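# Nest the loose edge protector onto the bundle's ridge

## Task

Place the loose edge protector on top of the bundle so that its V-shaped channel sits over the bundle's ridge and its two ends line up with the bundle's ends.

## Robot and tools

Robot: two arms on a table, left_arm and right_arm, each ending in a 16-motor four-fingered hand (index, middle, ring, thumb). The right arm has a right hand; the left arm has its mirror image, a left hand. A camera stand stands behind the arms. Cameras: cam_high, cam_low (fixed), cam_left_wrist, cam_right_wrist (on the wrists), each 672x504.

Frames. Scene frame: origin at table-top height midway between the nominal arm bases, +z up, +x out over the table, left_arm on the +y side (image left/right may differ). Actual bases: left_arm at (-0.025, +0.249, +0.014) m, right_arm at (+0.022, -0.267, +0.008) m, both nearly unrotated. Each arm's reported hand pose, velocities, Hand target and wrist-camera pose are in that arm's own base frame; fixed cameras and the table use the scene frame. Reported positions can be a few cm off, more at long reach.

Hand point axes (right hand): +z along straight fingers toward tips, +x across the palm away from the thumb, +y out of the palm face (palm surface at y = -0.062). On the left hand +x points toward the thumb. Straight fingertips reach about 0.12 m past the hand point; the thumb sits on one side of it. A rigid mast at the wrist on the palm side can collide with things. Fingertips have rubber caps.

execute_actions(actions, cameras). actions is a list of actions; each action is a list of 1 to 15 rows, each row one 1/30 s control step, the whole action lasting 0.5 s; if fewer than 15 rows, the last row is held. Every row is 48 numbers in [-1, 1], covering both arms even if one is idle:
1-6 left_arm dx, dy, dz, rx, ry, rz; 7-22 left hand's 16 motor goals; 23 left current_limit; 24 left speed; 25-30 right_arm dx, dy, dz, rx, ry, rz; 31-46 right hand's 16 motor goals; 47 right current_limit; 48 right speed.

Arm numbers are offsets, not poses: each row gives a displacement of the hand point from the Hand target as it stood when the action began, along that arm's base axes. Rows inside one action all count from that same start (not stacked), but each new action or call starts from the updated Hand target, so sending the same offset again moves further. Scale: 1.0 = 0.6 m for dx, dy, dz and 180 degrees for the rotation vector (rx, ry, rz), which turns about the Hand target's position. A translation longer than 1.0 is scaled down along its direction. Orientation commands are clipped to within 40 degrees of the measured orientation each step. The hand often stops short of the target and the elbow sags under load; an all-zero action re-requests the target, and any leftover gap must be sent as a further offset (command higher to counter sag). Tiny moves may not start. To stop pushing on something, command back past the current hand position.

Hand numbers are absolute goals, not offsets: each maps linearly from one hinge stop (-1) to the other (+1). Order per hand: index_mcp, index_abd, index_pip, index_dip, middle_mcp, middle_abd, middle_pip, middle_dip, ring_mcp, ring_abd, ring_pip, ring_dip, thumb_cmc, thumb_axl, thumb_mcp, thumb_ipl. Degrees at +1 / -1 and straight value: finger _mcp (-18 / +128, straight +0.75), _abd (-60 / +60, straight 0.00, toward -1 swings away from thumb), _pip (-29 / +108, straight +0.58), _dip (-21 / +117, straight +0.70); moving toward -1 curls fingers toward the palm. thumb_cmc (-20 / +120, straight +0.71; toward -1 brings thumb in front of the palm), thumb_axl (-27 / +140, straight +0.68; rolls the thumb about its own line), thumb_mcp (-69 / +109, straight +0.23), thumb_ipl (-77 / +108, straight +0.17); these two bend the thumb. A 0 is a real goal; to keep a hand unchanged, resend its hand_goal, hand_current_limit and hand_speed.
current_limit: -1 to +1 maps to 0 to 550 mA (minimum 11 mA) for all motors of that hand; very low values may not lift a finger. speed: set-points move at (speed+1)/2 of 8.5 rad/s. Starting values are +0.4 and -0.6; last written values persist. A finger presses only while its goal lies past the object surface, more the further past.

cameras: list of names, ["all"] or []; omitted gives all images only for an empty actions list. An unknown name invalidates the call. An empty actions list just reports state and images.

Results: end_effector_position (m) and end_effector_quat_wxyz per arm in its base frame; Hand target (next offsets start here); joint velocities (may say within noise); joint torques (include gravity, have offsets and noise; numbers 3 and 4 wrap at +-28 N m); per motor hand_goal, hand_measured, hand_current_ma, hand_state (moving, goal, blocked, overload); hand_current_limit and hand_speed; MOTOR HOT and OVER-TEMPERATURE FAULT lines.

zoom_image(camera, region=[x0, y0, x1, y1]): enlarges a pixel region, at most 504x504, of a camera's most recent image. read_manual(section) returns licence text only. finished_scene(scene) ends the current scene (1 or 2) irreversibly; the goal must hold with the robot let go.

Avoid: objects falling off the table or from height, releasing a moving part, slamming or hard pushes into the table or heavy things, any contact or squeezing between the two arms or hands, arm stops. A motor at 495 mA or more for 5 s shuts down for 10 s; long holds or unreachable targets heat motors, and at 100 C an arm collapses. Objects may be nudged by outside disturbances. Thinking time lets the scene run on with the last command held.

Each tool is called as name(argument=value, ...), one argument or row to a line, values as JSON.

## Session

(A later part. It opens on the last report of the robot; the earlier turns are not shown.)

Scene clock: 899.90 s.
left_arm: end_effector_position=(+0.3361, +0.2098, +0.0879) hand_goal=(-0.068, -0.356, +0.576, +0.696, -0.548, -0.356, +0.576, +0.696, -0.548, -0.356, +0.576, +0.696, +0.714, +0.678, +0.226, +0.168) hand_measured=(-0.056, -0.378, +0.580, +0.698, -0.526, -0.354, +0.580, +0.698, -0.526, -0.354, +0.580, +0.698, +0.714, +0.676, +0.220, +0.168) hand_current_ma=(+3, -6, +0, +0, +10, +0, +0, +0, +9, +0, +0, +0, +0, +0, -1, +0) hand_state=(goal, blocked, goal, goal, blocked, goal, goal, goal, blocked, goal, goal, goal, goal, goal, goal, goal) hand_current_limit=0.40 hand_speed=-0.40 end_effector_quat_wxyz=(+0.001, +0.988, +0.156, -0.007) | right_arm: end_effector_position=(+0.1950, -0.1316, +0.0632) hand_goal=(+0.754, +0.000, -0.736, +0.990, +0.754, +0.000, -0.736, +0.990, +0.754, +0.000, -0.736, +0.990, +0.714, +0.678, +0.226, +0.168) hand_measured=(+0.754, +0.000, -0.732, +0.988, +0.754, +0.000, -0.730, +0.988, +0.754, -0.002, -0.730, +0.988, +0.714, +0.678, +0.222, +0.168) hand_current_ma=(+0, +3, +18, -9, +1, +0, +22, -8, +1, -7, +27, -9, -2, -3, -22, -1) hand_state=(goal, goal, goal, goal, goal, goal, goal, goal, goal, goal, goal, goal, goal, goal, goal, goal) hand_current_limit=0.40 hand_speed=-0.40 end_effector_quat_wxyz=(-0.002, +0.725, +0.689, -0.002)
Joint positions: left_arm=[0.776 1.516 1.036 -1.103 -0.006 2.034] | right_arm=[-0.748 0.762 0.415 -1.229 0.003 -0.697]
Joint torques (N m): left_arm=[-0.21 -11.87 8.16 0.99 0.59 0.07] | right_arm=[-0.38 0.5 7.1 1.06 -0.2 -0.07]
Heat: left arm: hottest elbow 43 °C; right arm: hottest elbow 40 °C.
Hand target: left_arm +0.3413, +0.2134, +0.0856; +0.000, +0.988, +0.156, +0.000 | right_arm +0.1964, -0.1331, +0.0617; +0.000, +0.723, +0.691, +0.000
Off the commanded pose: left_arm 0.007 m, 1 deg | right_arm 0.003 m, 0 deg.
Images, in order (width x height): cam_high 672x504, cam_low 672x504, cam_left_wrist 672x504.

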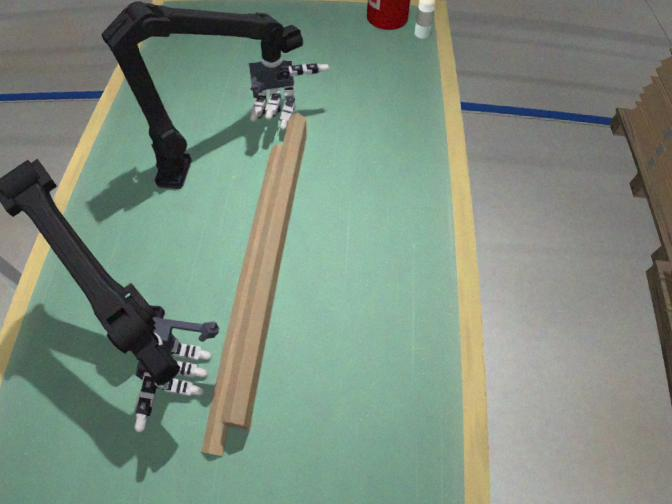

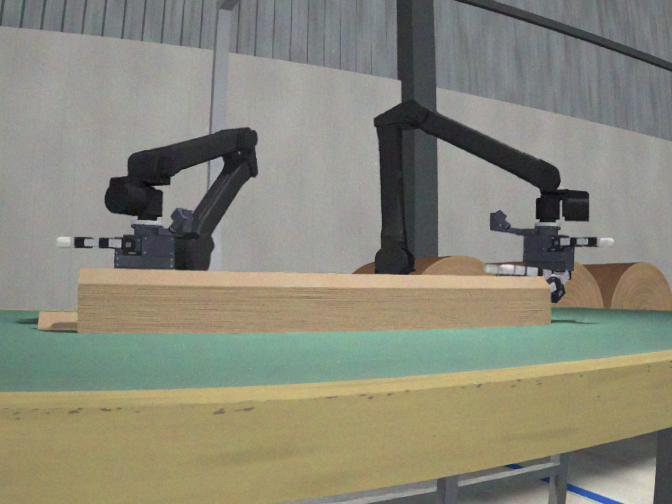

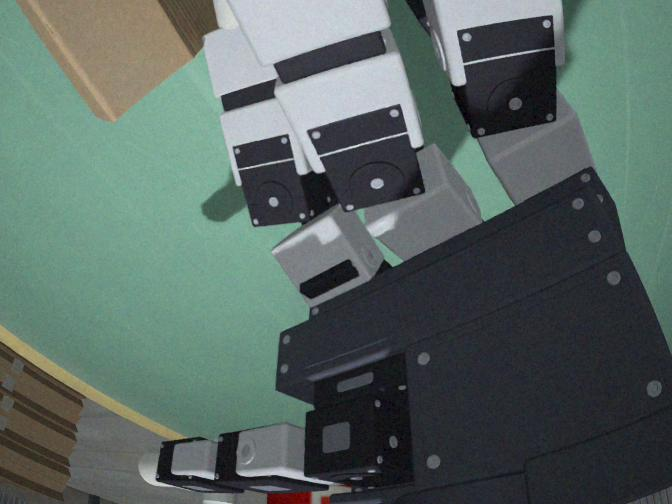

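execute_actions(
  actions=[
    [[-0.025,0,-0.02,0,0,0,-0.068,-0.356,0.576,0.696,-0.548,-0.356,0.576,0.696,-0.548,-0.356,0.576,0.696,0.714,0.678,0.226,0.168,0.4,-0.4,0,0,-0.0,0,0,0,0.754,0,-0.737,0.99,0.754,0,-0.737,0.99,0.754,0,-0.737,0.99,0.714,0.678,0.226,0.168,0.4,-0.4]],
    [[0,0,-0.03,0,0,0,-0.068,-0.356,0.576,0.696,-0.548,-0.356,0.576,0.696,-0.548,-0.356,0.576,0.696,0.714,0.678,0.226,0.168,0.4,-0.4,0,0,-0.0,0,0,0,0.754,0,-0.737,0.99,0.754,0,-0.737,0.99,0.754,0,-0.737,0.99,0.714,0.678,0.226,0.168,0.4,-0.4]],
  ],
  cameras=["cam_high","cam_low","cam_left_wrist"],
)

zoom_image(
  camera="cam_high",
  region=[220, 90, 320, 190],
)

zoom_image(
  camera="cam_low",
  region=[440, 220, 620, 340],
)

Scene clock: 911.07 s.
left_arm: end_effector_position=(+0.3303, +0.2086, +0.0602) hand_goal=(-0.068, -0.356, +0.576, +0.696, -0.548, -0.356, +0.576, +0.696, -0.548, -0.356, +0.576, +0.696, +0.714, +0.678, +0.226, +0.168) hand_measured=(-0.056, -0.358, +0.580, +0.698, -0.526, -0.354, +0.580, +0.698, -0.526, -0.354, +0.580, +0.698, +0.714, +0.676, +0.220, +0.168) hand_current_ma=(+3, +0, +0, +0, +10, +0, +0, +0, +9, +0, +0, +0, +0, +0, -1, +0) hand_state=(goal, goal, goal, goal, blocked, goal, goal, goal, blocked, goal, goal, goal, goal, goal, goal, goal) hand_current_limit=0.40 hand_speed=-0.40 end_effector_quat_wxyz=(-0.002, +0.988, +0.154, +0.001) | right_arm: end_effector_position=(+0.1950, -0.1316, +0.0632) hand_goal=(+0.754, +0.000, -0.736, +0.990, +0.754, +0.000, -0.736, +0.990, +0.754, +0.000, -0.736, +0.990, +0.714, +0.678, +0.226, +0.168) hand_measured=(+0.754, +0.000, -0.732, +0.988, +0.754, +0.000, -0.730, +0.988, +0.754, -0.002, -0.730, +0.988, +0.714, +0.678, +0.222, +0.168) hand_current_ma=(+0, +3, +18, -9, +1, +0, +22, -8, +1, -7, +27, -9, -2, -3, -22, -1) hand_state=(goal, goal, goal, goal, goal, goal, goal, goal, goal, goal, goal, goal, goal, goal, goal, goal) hand_current_limit=0.40 hand_speed=-0.40 end_effector_quat_wxyz=(-0.002, +0.725, +0.689, -0.002)
Joint positions: left_arm=[0.785 1.533 0.972 -1.005 -0.003 2.047] | right_arm=[-0.748 0.762 0.415 -1.229 0.003 -0.697]
Joint torques (N m): left_arm=[1.26 -11.69 7.05 0.62 0.47 0.2] | right_arm=[-0.32 0.56 7.09 1.06 -0.2 -0.06]
Heat: left arm: hottest elbow 42 °C; right arm: hottest elbow 40 °C.
Hand target: left_arm +0.3262, +0.2132, +0.0555; +0.000, +0.988, +0.156, +0.000 | right_arm +0.1964, -0.1331, +0.0617; +0.000, +0.723, +0.691, +0.000
Off the commanded pose: left_arm 0.008 m, 0 deg | right_arm 0.003 m, 0 deg.
Images, in order (width x height): cam_high 672x504, cam_low 672x504, cam_left_wrist 672x504.

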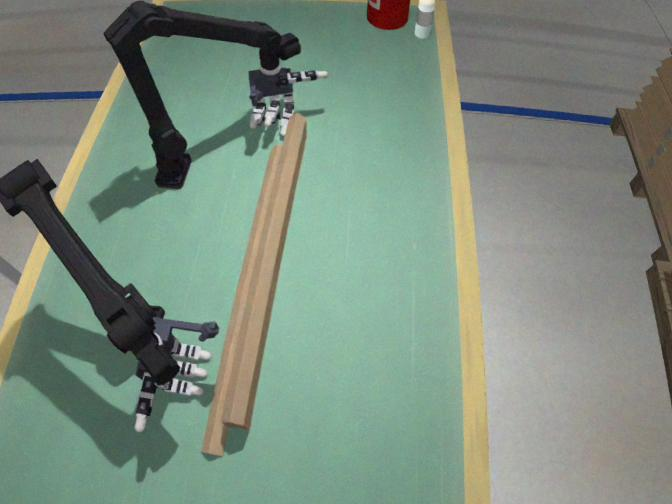

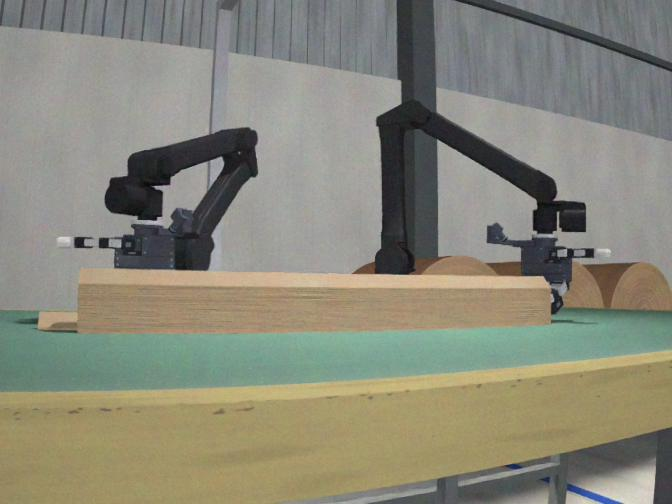

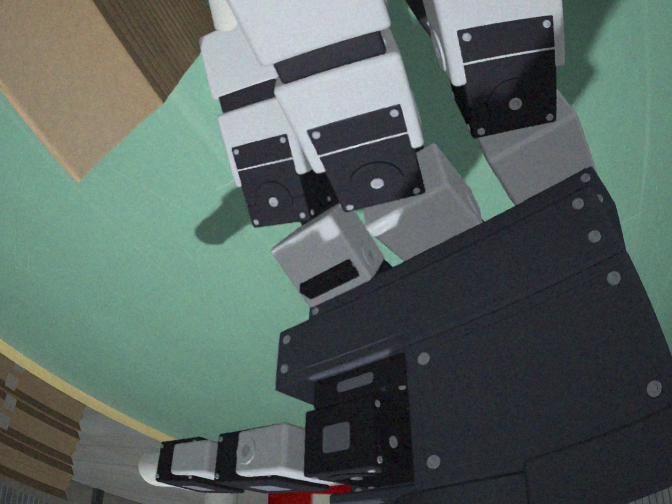

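Scaled by 5.040 from the camera's 672x504 image, which has a finer 960x720 frame.

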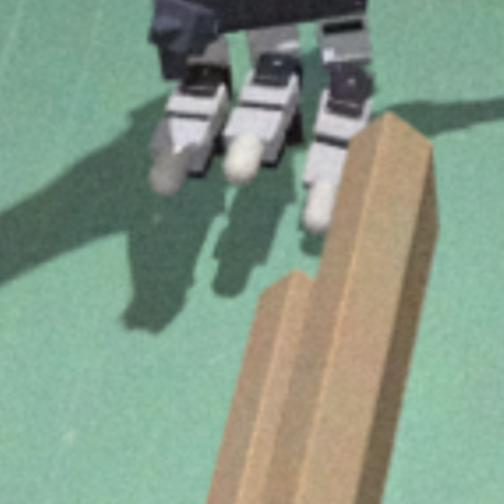

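Scaled by 2.800 from the camera's 672x504 image, which has a finer 960x720 frame.

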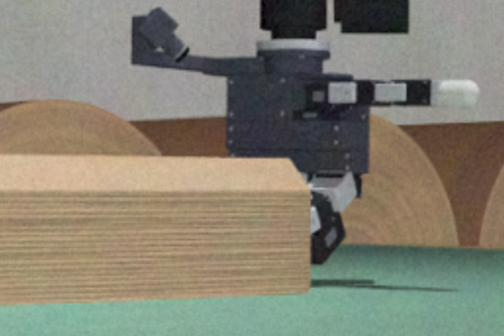

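execute_actions(
  actions=[
    [[-0.018,-0.03,-0.018,0,0,0,-0.068,-0.356,0.576,0.696,-0.548,-0.356,0.576,0.696,-0.548,-0.356,0.576,0.696,0.714,0.678,0.226,0.168,0.4,-0.4,0,0,-0.0,0,0,0,0.754,0,-0.737,0.99,0.754,0,-0.737,0.99,0.754,0,-0.737,0.99,0.714,0.678,0.226,0.168,0.4,-0.4]],
    [[0,-0.04,0,0,0,0,-0.068,-0.356,0.576,0.696,-0.548,-0.356,0.576,0.696,-0.548,-0.356,0.576,0.696,0.714,0.678,0.226,0.168,0.4,-0.4,0,0,-0.0,0,0,0,0.754,0,-0.737,0.99,0.754,0,-0.737,0.99,0.754,0,-0.737,0.99,0.714,0.678,0.226,0.168,0.4,-0.4]],
  ],
  cameras=["cam_high","cam_left_wrist"],
)

zoom_image(
  camera="cam_high",
  region=[240, 100, 320, 180],
)

Scene clock: 917.17 s.
left_arm: end_effector_position=(+0.3133, +0.1765, +0.0446) hand_goal=(-0.068, -0.356, +0.576, +0.696, -0.548, -0.356, +0.576, +0.696, -0.548, -0.356, +0.576, +0.696, +0.714, +0.678, +0.226, +0.168) hand_measured=(-0.082, -0.358, +0.568, +0.698, -0.526, -0.354, +0.580, +0.698, -0.528, -0.354, +0.580, +0.698, +0.714, +0.676, +0.220, +0.168) hand_current_ma=(-4, +0, -1, +0, +10, +0, +0, +0, +8, +0, +0, +0, +0, +0, -1, +0) hand_state=(goal, goal, goal, goal, blocked, goal, goal, goal, blocked, goal, goal, goal, goal, goal, goal, goal) hand_current_limit=0.40 hand_speed=-0.40 end_effector_quat_wxyz=(+0.003, +0.988, +0.156, -0.002) | right_arm: end_effector_position=(+0.1950, -0.1316, +0.0632) hand_goal=(+0.754, +0.000, -0.736, +0.990, +0.754, +0.000, -0.736, +0.990, +0.754, +0.000, -0.736, +0.990, +0.714, +0.678, +0.226, +0.168) hand_measured=(+0.754, +0.000, -0.732, +0.988, +0.754, +0.000, -0.730, +0.988, +0.754, -0.002, -0.730, +0.988, +0.714, +0.678, +0.222, +0.168) hand_current_ma=(+0, +3, +18, -9, +1, +0, +22, -8, +1, -7, +27, -9, -2, -3, -22, -1) hand_state=(goal, goal, goal, goal, goal, goal, goal, goal, goal, goal, goal, goal, goal, goal, goal, goal) hand_current_limit=0.40 hand_speed=-0.40 end_effector_quat_wxyz=(-0.002, +0.725, +0.689, -0.002)
Joint positions: left_arm=[0.759 1.482 0.861 -0.957 0.003 2.015] | right_arm=[-0.748 0.762 0.415 -1.229 0.003 -0.697]
Joint torques (N m): left_arm=[-1.67 -12.16 6.34 0.42 0.26 -0.1] | right_arm=[-0.38 0.5 7.09 1.03 -0.21 -0.07]
Heat: left arm: hottest elbow 41 °C; right arm: hottest elbow 40 °C.
Hand target: left_arm +0.3154, +0.1714, +0.0447; +0.000, +0.988, +0.156, +0.000 | right_arm +0.1964, -0.1331, +0.0617; +0.000, +0.723, +0.691, +0.000
Off the commanded pose: left_arm 0.006 m, 0 deg | right_arm 0.003 m, 0 deg.
Images, in order (width x height): cam_high 672x504, cam_left_wrist 672x504.

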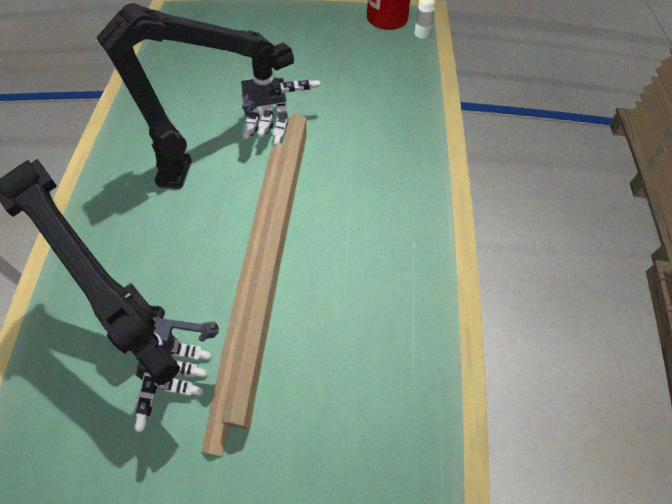

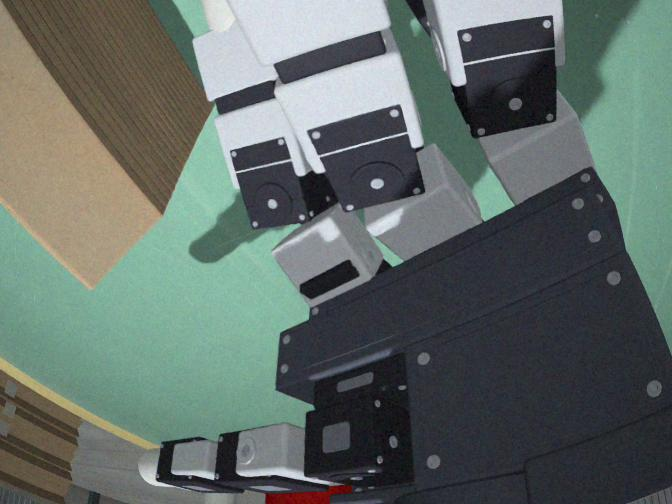

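Scaled by 6.300 from the camera's 672x504 image, which has a finer 960x720 frame.

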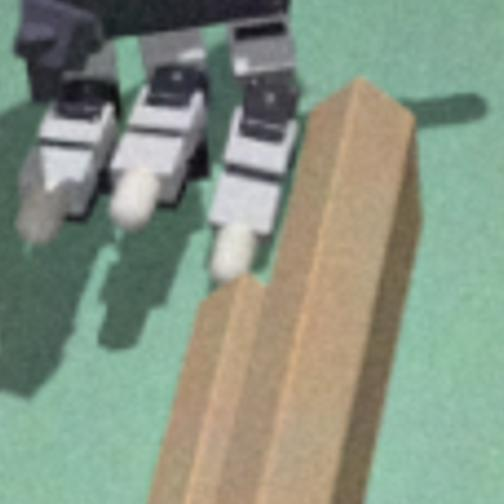

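execute_actions(
  actions=[
    [[0.02,0.035,0.0,0,0,0,-0.068,-0.356,0.576,0.696,-0.548,-0.356,0.576,0.696,-0.548,-0.356,0.576,0.696,0.714,0.678,0.226,0.168,0.4,-0.4,0,0,-0.0,0,0,0,0.754,0,-0.737,0.99,0.754,0,-0.737,0.99,0.754,0,-0.737,0.99,0.714,0.678,0.226,0.168,0.4,-0.4]],
  ],
  cameras=["cam_high"],
)

zoom_image(
  camera="cam_high",
  region=[240, 100, 320, 180],
)

Scene clock: 923.47 s.
left_arm: end_effector_position=(+0.3178, +0.1805, +0.0424) hand_goal=(-0.068, -0.356, +0.576, +0.696, -0.548, -0.356, +0.576, +0.696, -0.548, -0.356, +0.576, +0.696, +0.714, +0.678, +0.226, +0.168) hand_measured=(-0.096, -0.364, +0.562, +0.698, -0.526, -0.354, +0.580, +0.698, -0.528, -0.354, +0.580, +0.698, +0.714, +0.676, +0.220, +0.168) hand_current_ma=(-15, -1, -3, +0, +10, +0, +0, +0, +8, +0, +0, +0, +0, +0, -1, +0) hand_state=(blocked, goal, goal, goal, blocked, goal, goal, goal, blocked, goal, goal, goal, goal, goal, goal, goal) hand_current_limit=0.40 hand_speed=-0.40 end_effector_quat_wxyz=(+0.005, +0.988, +0.157, -0.004) | right_arm: end_effector_position=(+0.1950, -0.1316, +0.0632) hand_goal=(+0.754, +0.000, -0.736, +0.990, +0.754, +0.000, -0.736, +0.990, +0.754, +0.000, -0.736, +0.990, +0.714, +0.678, +0.226, +0.168) hand_measured=(+0.754, +0.000, -0.732, +0.988, +0.754, +0.000, -0.730, +0.988, +0.754, -0.002, -0.730, +0.988, +0.714, +0.678, +0.222, +0.168) hand_current_ma=(+0, +3, +18, -9, +1, +0, +22, -8, +1, -7, +27, -9, -2, -3, -22, -1) hand_state=(goal, goal, goal, goal, goal, goal, goal, goal, goal, goal, goal, goal, goal, goal, goal, goal) hand_current_limit=0.40 hand_speed=-0.40 end_effector_quat_wxyz=(-0.002, +0.725, +0.689, -0.002)
Joint positions: left_arm=[0.759 1.503 0.878 -0.957 0.004 2.015] | right_arm=[-0.748 0.762 0.415 -1.229 0.003 -0.697]
Joint torques (N m): left_arm=[-0.03 -9.41 10.52 0.06 0.2 0.09] | right_arm=[-0.32 0.56 7.1 1.03 -0.21 -0.07]
Heat: left arm: hottest elbow 41 °C; right arm: hottest elbow 40 °C.
Hand target: left_arm +0.3275, +0.1924, +0.0448; +0.000, +0.988, +0.156, +0.000 | right_arm +0.1964, -0.1331, +0.0617; +0.000, +0.723, +0.691, +0.000
Off the commanded pose: left_arm 0.015 m, 1 deg | right_arm 0.003 m, 0 deg.
Images, in order (width x height): cam_high 672x504.

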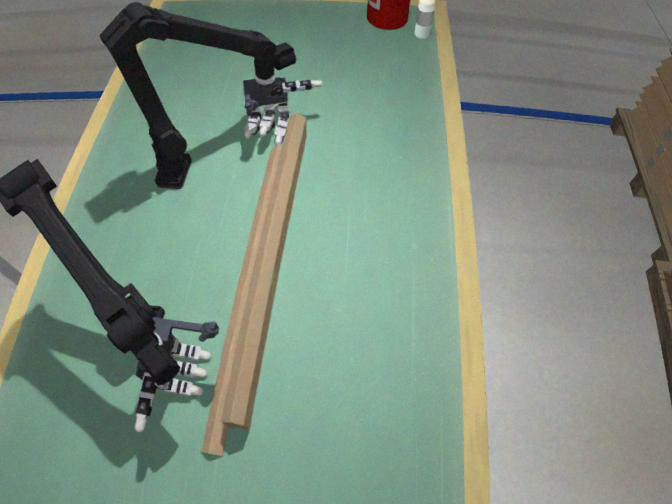

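Scaled by 6.300 from the camera's 672x504 image, which has a finer 960x720 frame.

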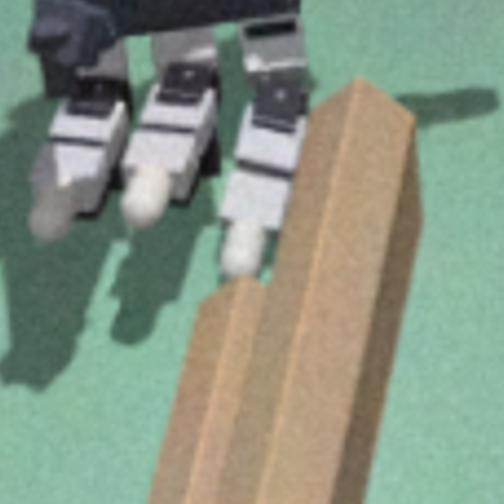

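execute_actions(
  actions=[
    [[0.012,-0.03,0.012,0,0,0,-0.068,-0.356,0.576,0.696,-0.548,-0.356,0.576,0.696,-0.548,-0.356,0.576,0.696,0.714,0.678,0.226,0.168,0.4,-0.4,0,0,-0.0,0,0,0,0.754,0,-0.737,0.99,0.754,0,-0.737,0.99,0.754,0,-0.737,0.99,0.714,0.678,0.226,0.168,0.4,-0.4]],
    [[0.0,-0.03,0.0,0,0,0,-0.068,-0.356,0.576,0.696,-0.548,-0.356,0.576,0.696,-0.548,-0.356,0.576,0.696,0.714,0.678,0.226,0.168,0.4,-0.4,0,0,-0.0,0,0,0,0.754,0,-0.737,0.99,0.754,0,-0.737,0.99,0.754,0,-0.737,0.99,0.714,0.678,0.226,0.168,0.4,-0.4]],
  ],
  cameras=["cam_high"],
)

zoom_image(
  camera="cam_high",
  region=[240, 100, 320, 180],
)

Scene clock: 930.10 s.
left_arm: end_effector_position=(+0.3283, +0.1638, +0.0470) hand_goal=(-0.068, -0.356, +0.576, +0.696, -0.548, -0.356, +0.576, +0.696, -0.548, -0.356, +0.576, +0.696, +0.714, +0.678, +0.226, +0.168) hand_measured=(-0.066, -0.362, +0.570, +0.698, -0.526, -0.354, +0.580, +0.698, -0.528, -0.354, +0.580, +0.698, +0.714, +0.676, +0.220, +0.168) hand_current_ma=(+0, -1, -1, +0, +10, +0, +0, +0, +8, +0, +0, +0, +0, +0, -1, +0) hand_state=(goal, goal, goal, goal, blocked, goal, goal, goal, blocked, goal, goal, goal, goal, goal, goal, goal) hand_current_limit=0.40 hand_speed=-0.40 end_effector_quat_wxyz=(+0.001, +0.987, +0.158, -0.007) | right_arm: end_effector_position=(+0.1950, -0.1316, +0.0632) hand_goal=(+0.754, +0.000, -0.736, +0.990, +0.754, +0.000, -0.736, +0.990, +0.754, +0.000, -0.736, +0.990, +0.714, +0.678, +0.226, +0.168) hand_measured=(+0.754, +0.000, -0.732, +0.988, +0.754, +0.000, -0.730, +0.988, +0.754, -0.002, -0.730, +0.988, +0.714, +0.678, +0.222, +0.168) hand_current_ma=(+0, +3, +18, -9, +1, +0, +22, -8, +1, -7, +27, -9, -2, -3, -22, -1) hand_state=(goal, goal, goal, goal, goal, goal, goal, goal, goal, goal, goal, goal, goal, goal, goal, goal) hand_current_limit=0.40 hand_speed=-0.40 end_effector_quat_wxyz=(-0.002, +0.725, +0.689, -0.002)
Joint positions: left_arm=[0.702 1.486 0.876 -0.974 -0.006 1.955] | right_arm=[-0.748 0.762 0.415 -1.229 0.003 -0.697]
Joint torques (N m): left_arm=[-2.14 -12.4 7.01 -0.03 0.61 -0.14] | right_arm=[-0.32 0.44 7.08 1.02 -0.2 -0.07]
Heat: left arm: hottest elbow 41 °C; right arm: hottest elbow 40 °C.
Hand target: left_arm +0.3346, +0.1564, +0.0520; +0.000, +0.988, +0.156, +0.000 | right_arm +0.1964, -0.1331, +0.0617; +0.000, +0.723, +0.691, +0.000
Off the commanded pose: left_arm 0.011 m, 1 deg | right_arm 0.003 m, 0 deg.
Images, in order (width x height): cam_high 672x504.

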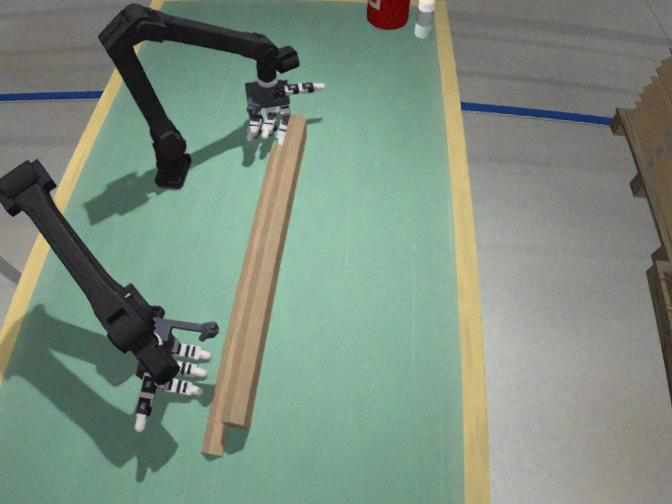

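Scaled by 6.300 from the camera's 672x504 image, which has a finer 960x720 frame.

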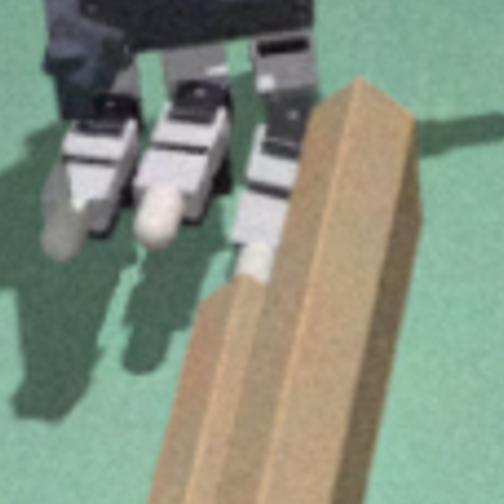

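execute_actions(
  actions=[
    [[0.0,-0.02,0.005,0,0,0,-0.068,-0.356,0.576,0.696,-0.548,-0.356,0.576,0.696,-0.548,-0.356,0.576,0.696,0.714,0.678,0.226,0.168,0.4,-0.4,0,0,-0.0,0,0,0,0.754,0,-0.737,0.99,0.754,0,-0.737,0.99,0.754,0,-0.737,0.99,0.714,0.678,0.226,0.168,0.4,-0.4]],
    [[0.0,-0.01,0.04,0,0,0,-0.068,-0.356,0.576,0.696,-0.548,-0.356,0.576,0.696,-0.548,-0.356,0.576,0.696,0.714,0.678,0.226,0.168,0.4,-0.4,0,0,-0.0,0,0,0,0.754,0,-0.737,0.99,0.754,0,-0.737,0.99,0.754,0,-0.737,0.99,0.714,0.678,0.226,0.168,0.4,-0.4]],
  ],
  cameras=["cam_high"],
)

zoom_image(
  camera="cam_high",
  region=[240, 100, 320, 180],
)

Scene clock: 937.67 s.
left_arm: end_effector_position=(+0.3239, +0.1375, +0.0666) hand_goal=(-0.068, -0.356, +0.576, +0.696, -0.548, -0.356, +0.576, +0.696, -0.548, -0.356, +0.576, +0.696, +0.714, +0.678, +0.226, +0.168) hand_measured=(-0.052, -0.356, +0.582, +0.698, -0.526, -0.354, +0.580, +0.698, -0.528, -0.354, +0.580, +0.698, +0.714, +0.676, +0.220, +0.168) hand_current_ma=(+5, +0, +1, +0, +10, +0, +0, +0, +8, +0, +0, +0, +0, +0, -1, +0) hand_state=(goal, goal, goal, goal, blocked, goal, goal, goal, blocked, goal, goal, goal, goal, goal, goal, goal) hand_current_limit=0.40 hand_speed=-0.40 end_effector_quat_wxyz=(+0.005, +0.987, +0.158, -0.013) | right_arm: end_effector_position=(+0.1950, -0.1316, +0.0632) hand_goal=(+0.754, +0.000, -0.736, +0.990, +0.754, +0.000, -0.736, +0.990, +0.754, +0.000, -0.736, +0.990, +0.714, +0.678, +0.226, +0.168) hand_measured=(+0.754, +0.000, -0.732, +0.988, +0.754, +0.000, -0.730, +0.988, +0.754, -0.002, -0.730, +0.988, +0.714, +0.678, +0.222, +0.168) hand_current_ma=(+0, +3, +18, -9, +1, +0, +22, -8, +1, -7, +27, -9, -2, -3, -22, -1) hand_state=(goal, goal, goal, goal, goal, goal, goal, goal, goal, goal, goal, goal, goal, goal, goal, goal) hand_current_limit=0.40 hand_speed=-0.40 end_effector_quat_wxyz=(-0.002, +0.725, +0.689, -0.002)
Joint positions: left_arm=[0.653 1.413 0.858 -1.043 -0.003 1.907] | right_arm=[-0.748 0.762 0.415 -1.229 0.003 -0.697]
Joint torques (N m): left_arm=[-1.44 -11.34 9.81 -0.38 0.53 -0.11] | right_arm=[-0.32 0.5 7.08 1.03 -0.21 -0.07]
Heat: left arm: hottest elbow 40 °C; right arm: hottest elbow 40 °C.
Hand target: left_arm +0.3347, +0.1384, +0.0789; +0.000, +0.988, +0.156, +0.000 | right_arm +0.1964, -0.1331, +0.0617; +0.000, +0.723, +0.691, +0.000
Off the commanded pose: left_arm 0.016 m, 2 deg | right_arm 0.003 m, 0 deg.
Images, in order (width x height): cam_high 672x504.

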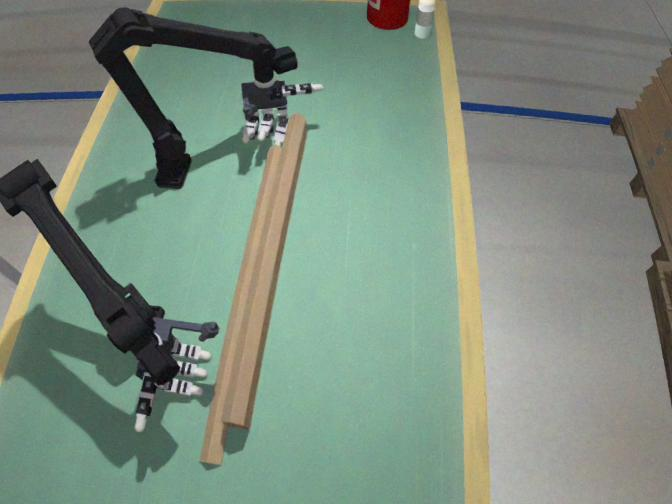

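Scaled by 6.300 from the camera's 672x504 image, which has a finer 960x720 frame.

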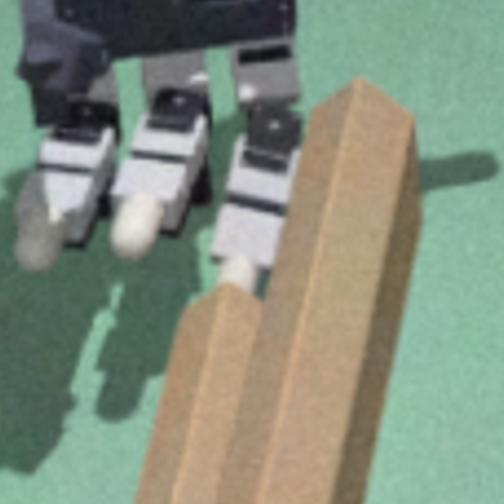

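zoom_image(
  camera="cam_high",
  region=[255, 125, 305, 175],
)

zoom_image(
  camera="cam_high",
  region=[185, 400, 265, 480],
)

Scaled by 10.080 from the camera's 672x504 image, which has a finer 960x720 frame.

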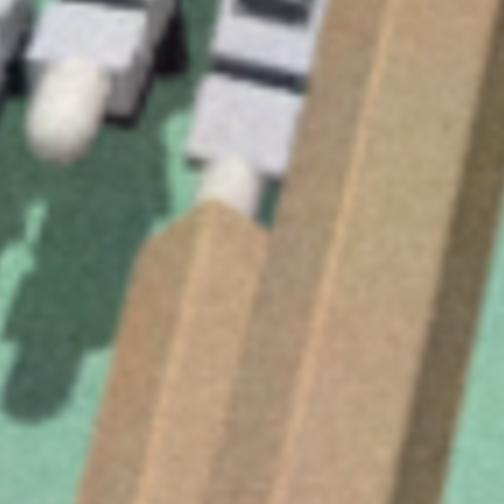

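Scaled by 6.300 from the camera's 672x504 image, which has a finer 960x720 frame.

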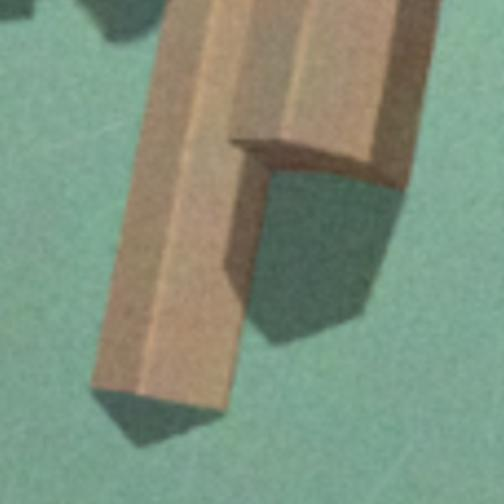

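execute_actions(
  actions=[
    [[0.0,0.01,0.04,-0.055,0,0,-0.068,-0.356,0.576,0.696,-0.548,-0.356,0.576,0.696,-0.548,-0.356,0.576,0.696,0.714,0.678,0.226,0.168,0.4,-0.4,0,0,-0.0,0,0,0,0.754,0,-0.737,0.99,0.754,0,-0.737,0.99,0.754,0,-0.737,0.99,0.714,0.678,0.226,0.168,0.4,-0.4]],
    [[0.0,0,0.04,-0.055,0,0,-0.068,-0.356,0.576,0.696,-0.548,-0.356,0.576,0.696,-0.548,-0.356,0.576,0.696,0.714,0.678,0.226,0.168,0.4,-0.4,0,0,-0.0,0,0,0,0.754,0,-0.737,0.99,0.754,0,-0.737,0.99,0.754,0,-0.737,0.99,0.714,0.678,0.226,0.168,0.4,-0.4]],
  ],
  cameras=["cam_high","cam_low","cam_left_wrist"],
)

zoom_image(
  camera="cam_high",
  region=[240, 90, 320, 170],
)

zoom_image(
  camera="cam_low",
  region=[440, 220, 620, 340],
)

Scene clock: 959.30 s.
left_arm: end_effector_position=(+0.3245, +0.1302, +0.1154) hand_goal=(-0.068, -0.356, +0.576, +0.696, -0.548, -0.356, +0.576, +0.696, -0.548, -0.356, +0.576, +0.696, +0.714, +0.678, +0.226, +0.168) hand_measured=(-0.046, -0.358, +0.588, +0.700, -0.526, -0.354, +0.580, +0.698, -0.528, -0.354, +0.580, +0.698, +0.714, +0.676, +0.220, +0.168) hand_current_ma=(+10, +0, +2, +0, +10, +0, +0, +0, +8, +0, +0, +0, +0, +0, -1, +0) hand_state=(blocked, goal, goal, goal, blocked, goal, goal, goal, goal, goal, goal, goal, goal, goal, goal, goal) hand_current_limit=0.40 hand_speed=-0.40 end_effector_quat_wxyz=(+0.174, +0.972, +0.156, -0.041) | right_arm: end_effector_position=(+0.1950, -0.1316, +0.0632) hand_goal=(+0.754, +0.000, -0.736, +0.990, +0.754, +0.000, -0.736, +0.990, +0.754, +0.000, -0.736, +0.990, +0.714, +0.678, +0.226, +0.168) hand_measured=(+0.754, +0.000, -0.732, +0.988, +0.754, +0.000, -0.730, +0.988, +0.754, -0.002, -0.730, +0.988, +0.714, +0.678, +0.222, +0.168) hand_current_ma=(+0, +3, +18, -9, +1, +0, +22, -8, +1, -7, +27, -9, -2, -3, -22, -1) hand_state=(goal, goal, goal, goal, goal, goal, goal, goal, goal, goal, goal, goal, goal, goal, goal, goal) hand_current_limit=0.40 hand_speed=-0.40 end_effector_quat_wxyz=(-0.002, +0.725, +0.689, -0.002)
Joint positions: left_arm=[0.749 1.517 1.004 -1.325 0.241 2.035] | right_arm=[-0.748 0.762 0.415 -1.229 0.003 -0.697]
Joint torques (N m): left_arm=[0.67 -11.05 11.6 -1.1 0.85 0.25] | right_arm=[-0.38 0.44 7.09 1.06 -0.21 -0.07]
Heat: left arm: hottest elbow 40 °C; right arm: hottest elbow 40 °C.
Hand target: left_arm +0.3347, +0.1443, +0.1270; +0.169, +0.973, +0.154, -0.027 | right_arm +0.1964, -0.1331, +0.0617; +0.000, +0.723, +0.691, +0.000
Off the commanded pose: left_arm 0.021 m, 2 deg | right_arm 0.003 m, 0 deg.
Images, in order (width x height): cam_high 672x504, cam_low 672x504, cam_left_wrist 672x504.

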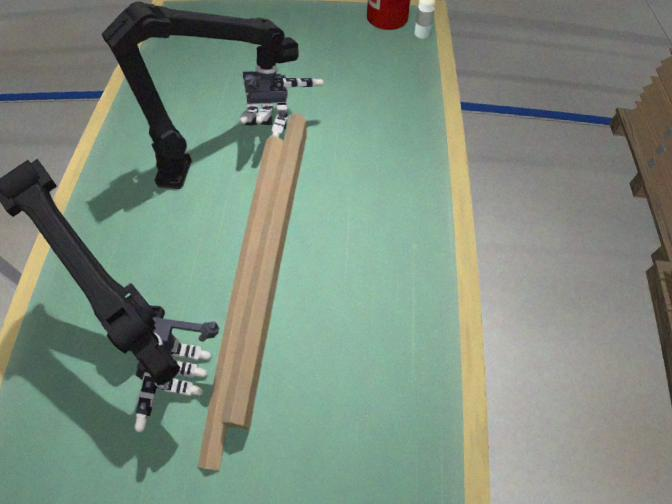

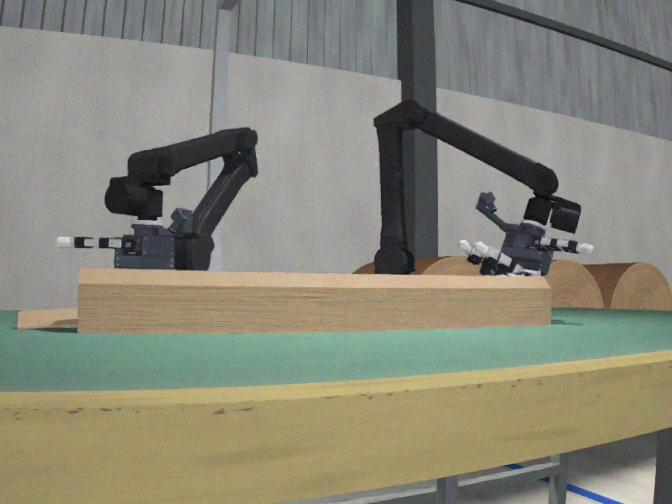

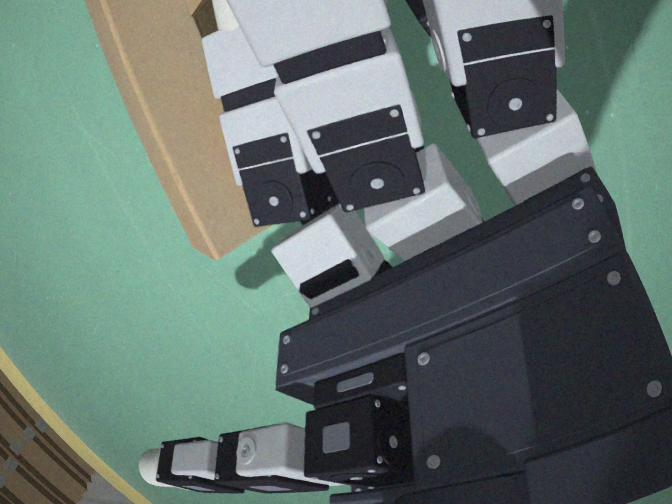

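Scaled by 6.300 from the camera's 672x504 image, which has a finer 960x720 frame.

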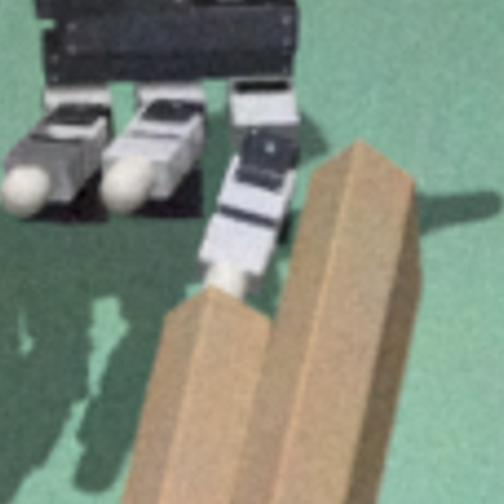

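Scaled by 2.800 from the camera's 672x504 image, which has a finer 960x720 frame.

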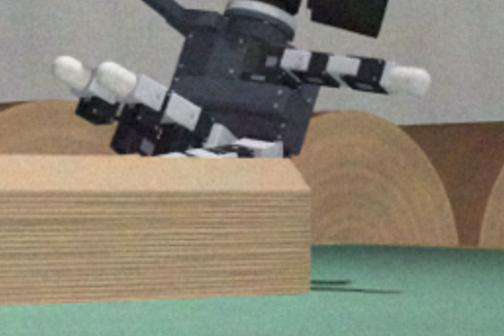

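execute_actions(
  actions=[
    [[0,0,0,0,0,0,-0.068,-0.356,0.576,0.696,-0.548,-0.356,0.576,0.696,-0.548,-0.356,0.576,0.696,0.714,0.678,0.226,0.168,0.4,-0.4,-0.04,0,0.12,0,0,0,0.754,0,-0.4,0.8,0.754,0,-0.4,0.8,0.754,0,-0.4,0.8,0.714,0.678,0.226,0.168,0.4,-0.4]],
    [[0,0,0,0,0,0,-0.068,-0.356,0.576,0.696,-0.548,-0.356,0.576,0.696,-0.548,-0.356,0.576,0.696,0.714,0.678,0.226,0.168,0.4,-0.4,0.0,-0.08,0.1,0,0,0.07,0.5,0,0.2,0.696,0.3,0,0.2,0.696,0.3,0,0.2,0.696,0.714,0.678,0.226,0.168,0.4,-0.4]],
    [[0,0,0,0,0,0,-0.068,-0.356,0.576,0.696,-0.548,-0.356,0.576,0.696,-0.548,-0.356,0.576,0.696,0.714,0.678,0.226,0.168,0.4,-0.4,0.04,-0.12,0,0,0,0.0743,0.2,-0.2,0.576,0.696,-0.2,-0.2,0.576,0.696,-0.2,-0.2,0.576,0.696,0.714,0.678,0.226,0.168,0.4,-0.4]],
    [[0,0,0,0,0,0,-0.068,-0.356,0.576,0.696,-0.548,-0.356,0.576,0.696,-0.548,-0.356,0.576,0.696,0.714,0.678,0.226,0.168,0.4,-0.4,0.04,-0.12,0,0,0,0.0743,-0.014,-0.443,0.576,0.696,-0.548,-0.443,0.576,0.696,-0.548,-0.443,0.576,0.696,0.714,0.678,0.226,0.168,0.4,-0.4]],
    [[0,0,0,0,0,0,-0.068,-0.356,0.576,0.696,-0.548,-0.356,0.576,0.696,-0.548,-0.356,0.576,0.696,0.714,0.678,0.226,0.168,0.4,-0.4,0.047,-0.084,0,0,0,0.0743,-0.014,-0.443,0.576,0.696,-0.548,-0.443,0.576,0.696,-0.548,-0.443,0.576,0.696,0.714,0.678,0.226,0.168,0.4,-0.4]],
  ],
  cameras=["all"],
)

zoom_image(
  camera="cam_high",
  region=[120, 380, 280, 504],
)

Scene clock: 986.87 s.
left_arm: end_effector_position=(+0.3245, +0.1302, +0.1155) hand_goal=(-0.068, -0.356, +0.576, +0.696, -0.548, -0.356, +0.576, +0.696, -0.548, -0.356, +0.576, +0.696, +0.714, +0.678, +0.226, +0.168) hand_measured=(-0.046, -0.358, +0.588, +0.700, -0.526, -0.354, +0.580, +0.698, -0.528, -0.354, +0.580, +0.698, +0.714, +0.676, +0.220, +0.168) hand_current_ma=(+10, +0, +2, +0, +10, +0, +0, +0, +8, +0, +0, +0, +0, +0, -1, +0) hand_state=(blocked, goal, goal, goal, blocked, goal, goal, goal, goal, goal, goal, goal, goal, goal, goal, goal) hand_current_limit=0.40 hand_speed=-0.40 end_effector_quat_wxyz=(+0.174, +0.972, +0.155, -0.041) | right_arm: end_effector_position=(+0.2405, -0.3663, +0.1784) hand_goal=(-0.014, -0.442, +0.576, +0.696, -0.548, -0.442, +0.576, +0.696, -0.548, -0.442, +0.576, +0.696, +0.714, +0.678, +0.226, +0.168) hand_measured=(+0.000, -0.438, +0.576, +0.698, -0.528, -0.440, +0.576, +0.698, -0.530, -0.440, +0.576, +0.700, +0.714, +0.678, +0.222, +0.168) hand_current_ma=(+65, +16, -2, +12, +94, +8, +1, +11, +81, +8, +1, +12, -1, -3, -22, -1) hand_state=(goal, goal, goal, goal, goal, goal, goal, goal, goal, goal, goal, goal, goal, goal, goal, goal) hand_current_limit=0.40 hand_speed=-0.40 end_effector_quat_wxyz=(-0.010, +0.352, +0.936, +0.009)
Joint positions: left_arm=[0.749 1.517 1.004 -1.325 0.242 2.036] | right_arm=[-1.185 1.55 1.327 -1.374 0.003 -2.036]
Joint torques (N m): left_arm=[0.97 -10.87 11.63 -1.2 0.84 0.25] | right_arm=[0.91 -9.64 10.77 -0.55 -0.46 -0.11]
Heat: left arm: hottest elbow 41 °C; right arm: hottest elbow 41 °C.
Hand target: left_arm +0.3347, +0.1443, +0.1270; +0.170, +0.973, +0.154, -0.027 | right_arm +0.2487, -0.3756, +0.1938; +0.000, +0.341, +0.940, +0.000
Off the commanded pose: left_arm 0.021 m, 2 deg | right_arm 0.020 m, 2 deg.

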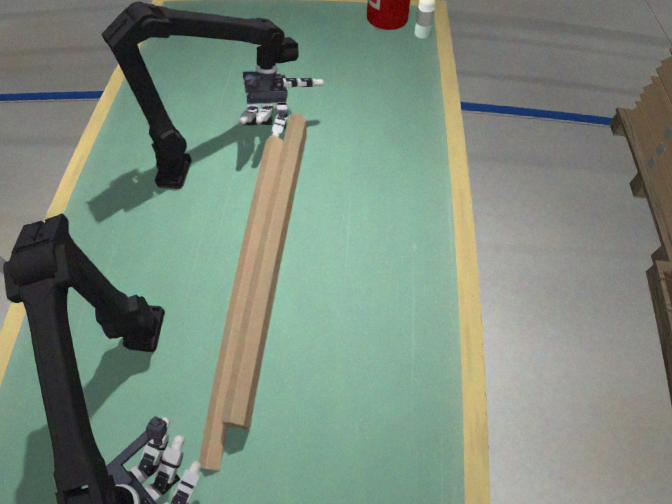

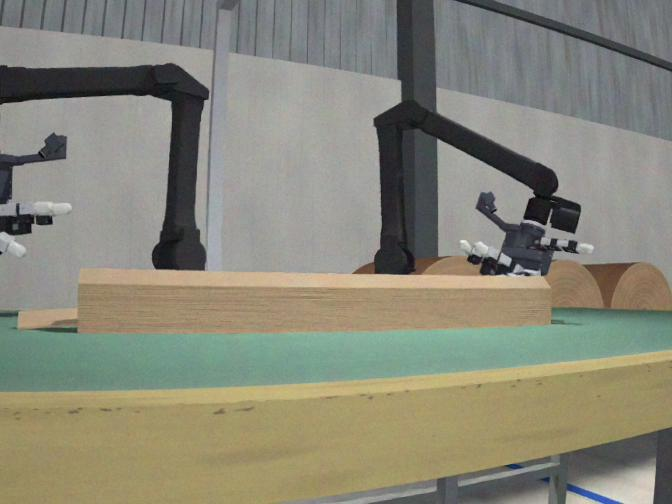

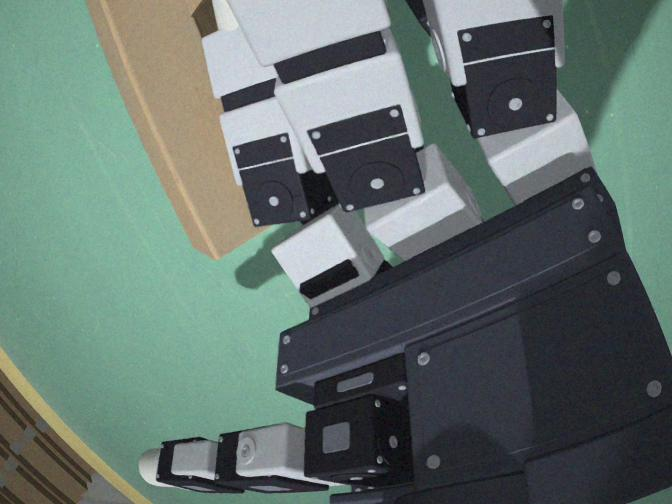

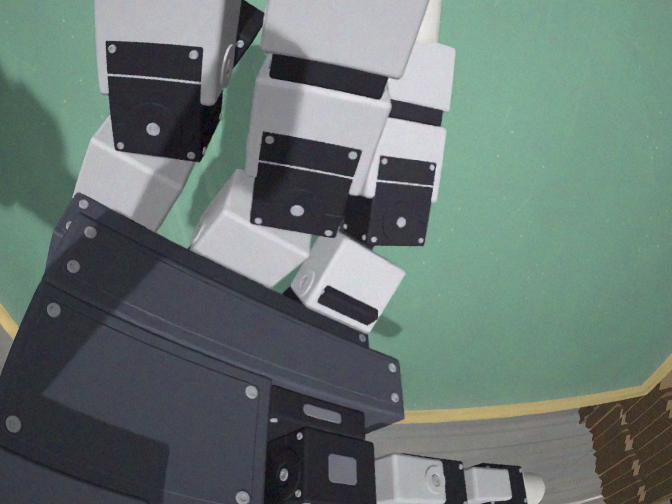

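Scaled by 3.150 from the camera's 672x504 image, which has a finer 960x720 frame.

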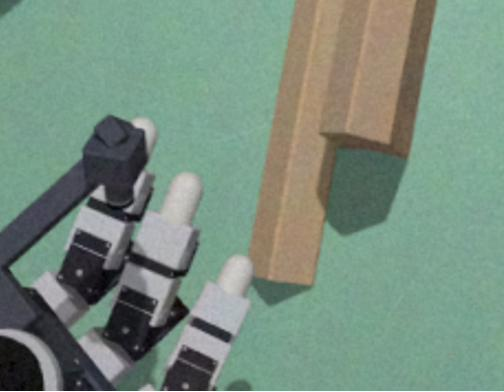

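execute_actions(
  actions=[
    [[0,0,0,0,0,0,-0.068,-0.356,0.576,0.696,-0.548,-0.356,0.576,0.696,-0.548,-0.356,0.576,0.696,0.714,0.678,0.226,0.168,0.4,-0.4,0.01,-0.02,-0.1,0,0,0,-0.014,-0.443,0.576,0.696,-0.548,-0.443,0.576,0.696,-0.548,-0.443,0.576,0.696,0.714,0.678,0.226,0.168,0.4,-0.4]],
    [[0,0,0,0,0,0,-0.068,-0.356,0.576,0.696,-0.548,-0.356,0.576,0.696,-0.548,-0.356,0.576,0.696,0.714,0.678,0.226,0.168,0.4,-0.4,0,0,-0.075,0,0,0.0,-0.014,-0.443,0.576,0.696,-0.548,-0.443,0.576,0.696,-0.548,-0.443,0.576,0.696,0.714,0.678,0.226,0.168,0.4,-0.4]],
  ],
  cameras=["cam_high","cam_low","cam_right_wrist"],
)

zoom_image(
  camera="cam_high",
  region=[150, 400, 270, 504],
)

zoom_image(
  camera="cam_low",
  region=[0, 220, 160, 350],
)

Scene clock: 998.40 s.
left_arm: end_effector_position=(+0.3245, +0.1302, +0.1155) hand_goal=(-0.068, -0.356, +0.576, +0.696, -0.548, -0.356, +0.576, +0.696, -0.548, -0.356, +0.576, +0.696, +0.714, +0.678, +0.226, +0.168) hand_measured=(-0.046, -0.358, +0.588, +0.700, -0.526, -0.354, +0.580, +0.698, -0.528, -0.354, +0.580, +0.698, +0.714, +0.676, +0.220, +0.168) hand_current_ma=(+10, +0, +2, +0, +10, +0, +0, +0, +8, +0, +0, +0, +0, +0, -1, +0) hand_state=(blocked, goal, goal, goal, blocked, goal, goal, goal, goal, goal, goal, goal, goal, goal, goal, goal) hand_current_limit=0.40 hand_speed=-0.40 end_effector_quat_wxyz=(+0.174, +0.972, +0.155, -0.041) | right_arm: end_effector_position=(+0.2493, -0.3865, +0.0893) hand_goal=(-0.014, -0.442, +0.576, +0.696, -0.548, -0.442, +0.576, +0.696, -0.548, -0.442, +0.576, +0.696, +0.714, +0.678, +0.226, +0.168) hand_measured=(+0.000, -0.438, +0.576, +0.698, -0.528, -0.440, +0.576, +0.698, -0.532, -0.440, +0.576, +0.700, +0.714, +0.678, +0.222, +0.168) hand_current_ma=(+64, +15, -2, +12, +90, +8, +1, +11, +77, +8, +1, +12, -1, -3, -22, -1) hand_state=(goal, goal, goal, goal, goal, goal, goal, goal, goal, goal, goal, goal, goal, goal, goal, goal) hand_current_limit=0.40 hand_speed=-0.40 end_effector_quat_wxyz=(-0.006, +0.350, +0.937, +0.004)
Joint positions: left_arm=[0.749 1.517 1.004 -1.325 0.242 2.036] | right_arm=[-1.184 1.673 1.231 -1.142 0.003 -2.039]
Joint torques (N m): left_arm=[0.62 -11.05 11.62 -1.18 0.84 0.25] | right_arm=[1.03 -10.75 7.04 0.66 -0.46 -0.06]
Heat: left arm: hottest elbow 41 °C; right arm: hottest elbow 42 °C.
Hand target: left_arm +0.3347, +0.1443, +0.1270; +0.170, +0.973, +0.154, -0.027 | right_arm +0.2546, -0.3876, +0.0888; +0.000, +0.341, +0.940, +0.000
Off the commanded pose: left_arm 0.021 m, 2 deg | right_arm 0.005 m, 1 deg.
Images, in order (width x height): cam_high 672x504, cam_low 672x504, cam_right_wrist 672x504.

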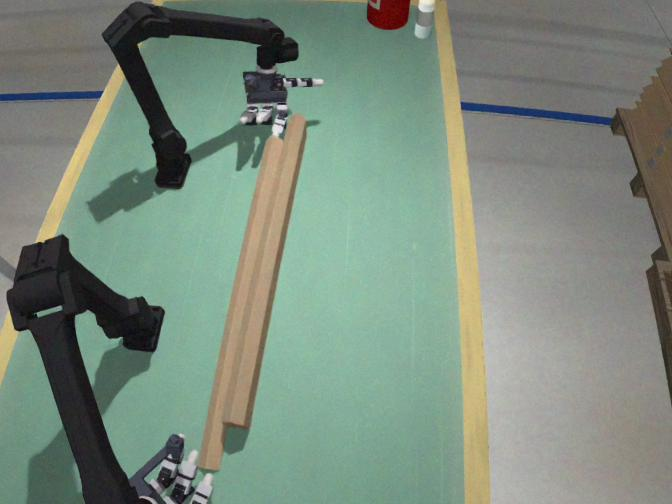

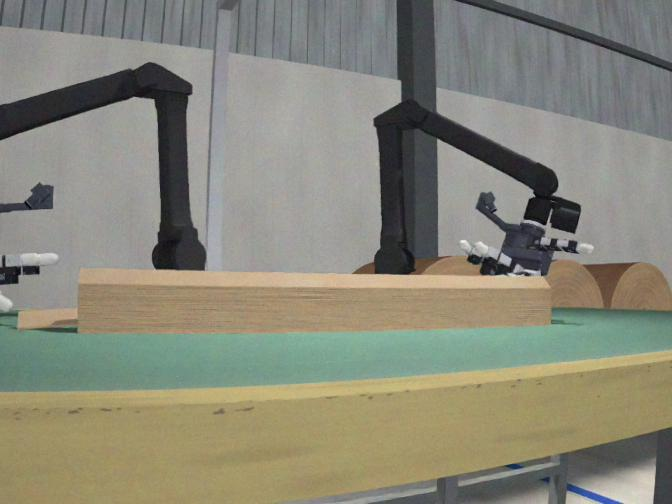

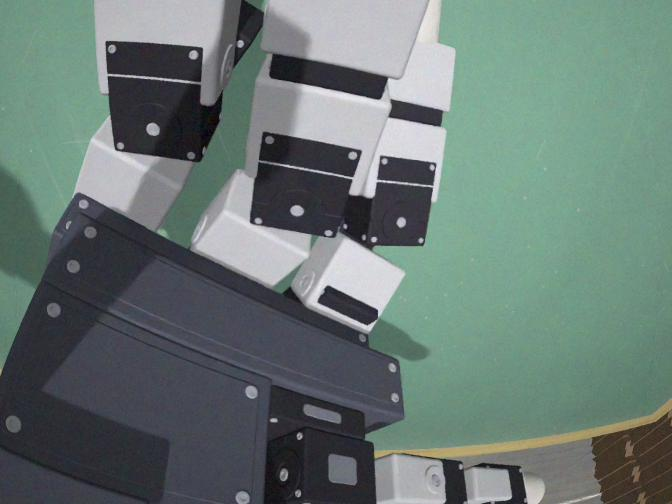

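Scaled by 4.200 from the camera's 672x504 image, which has a finer 960x720 frame.

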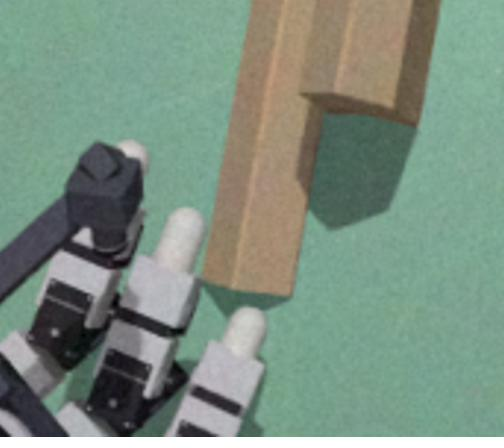

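Scaled by 3.150 from the camera's 672x504 image, which has a finer 960x720 frame.

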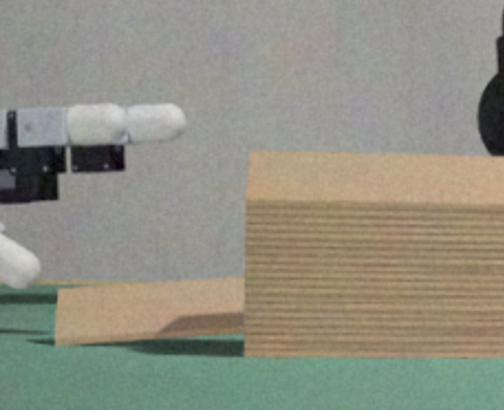

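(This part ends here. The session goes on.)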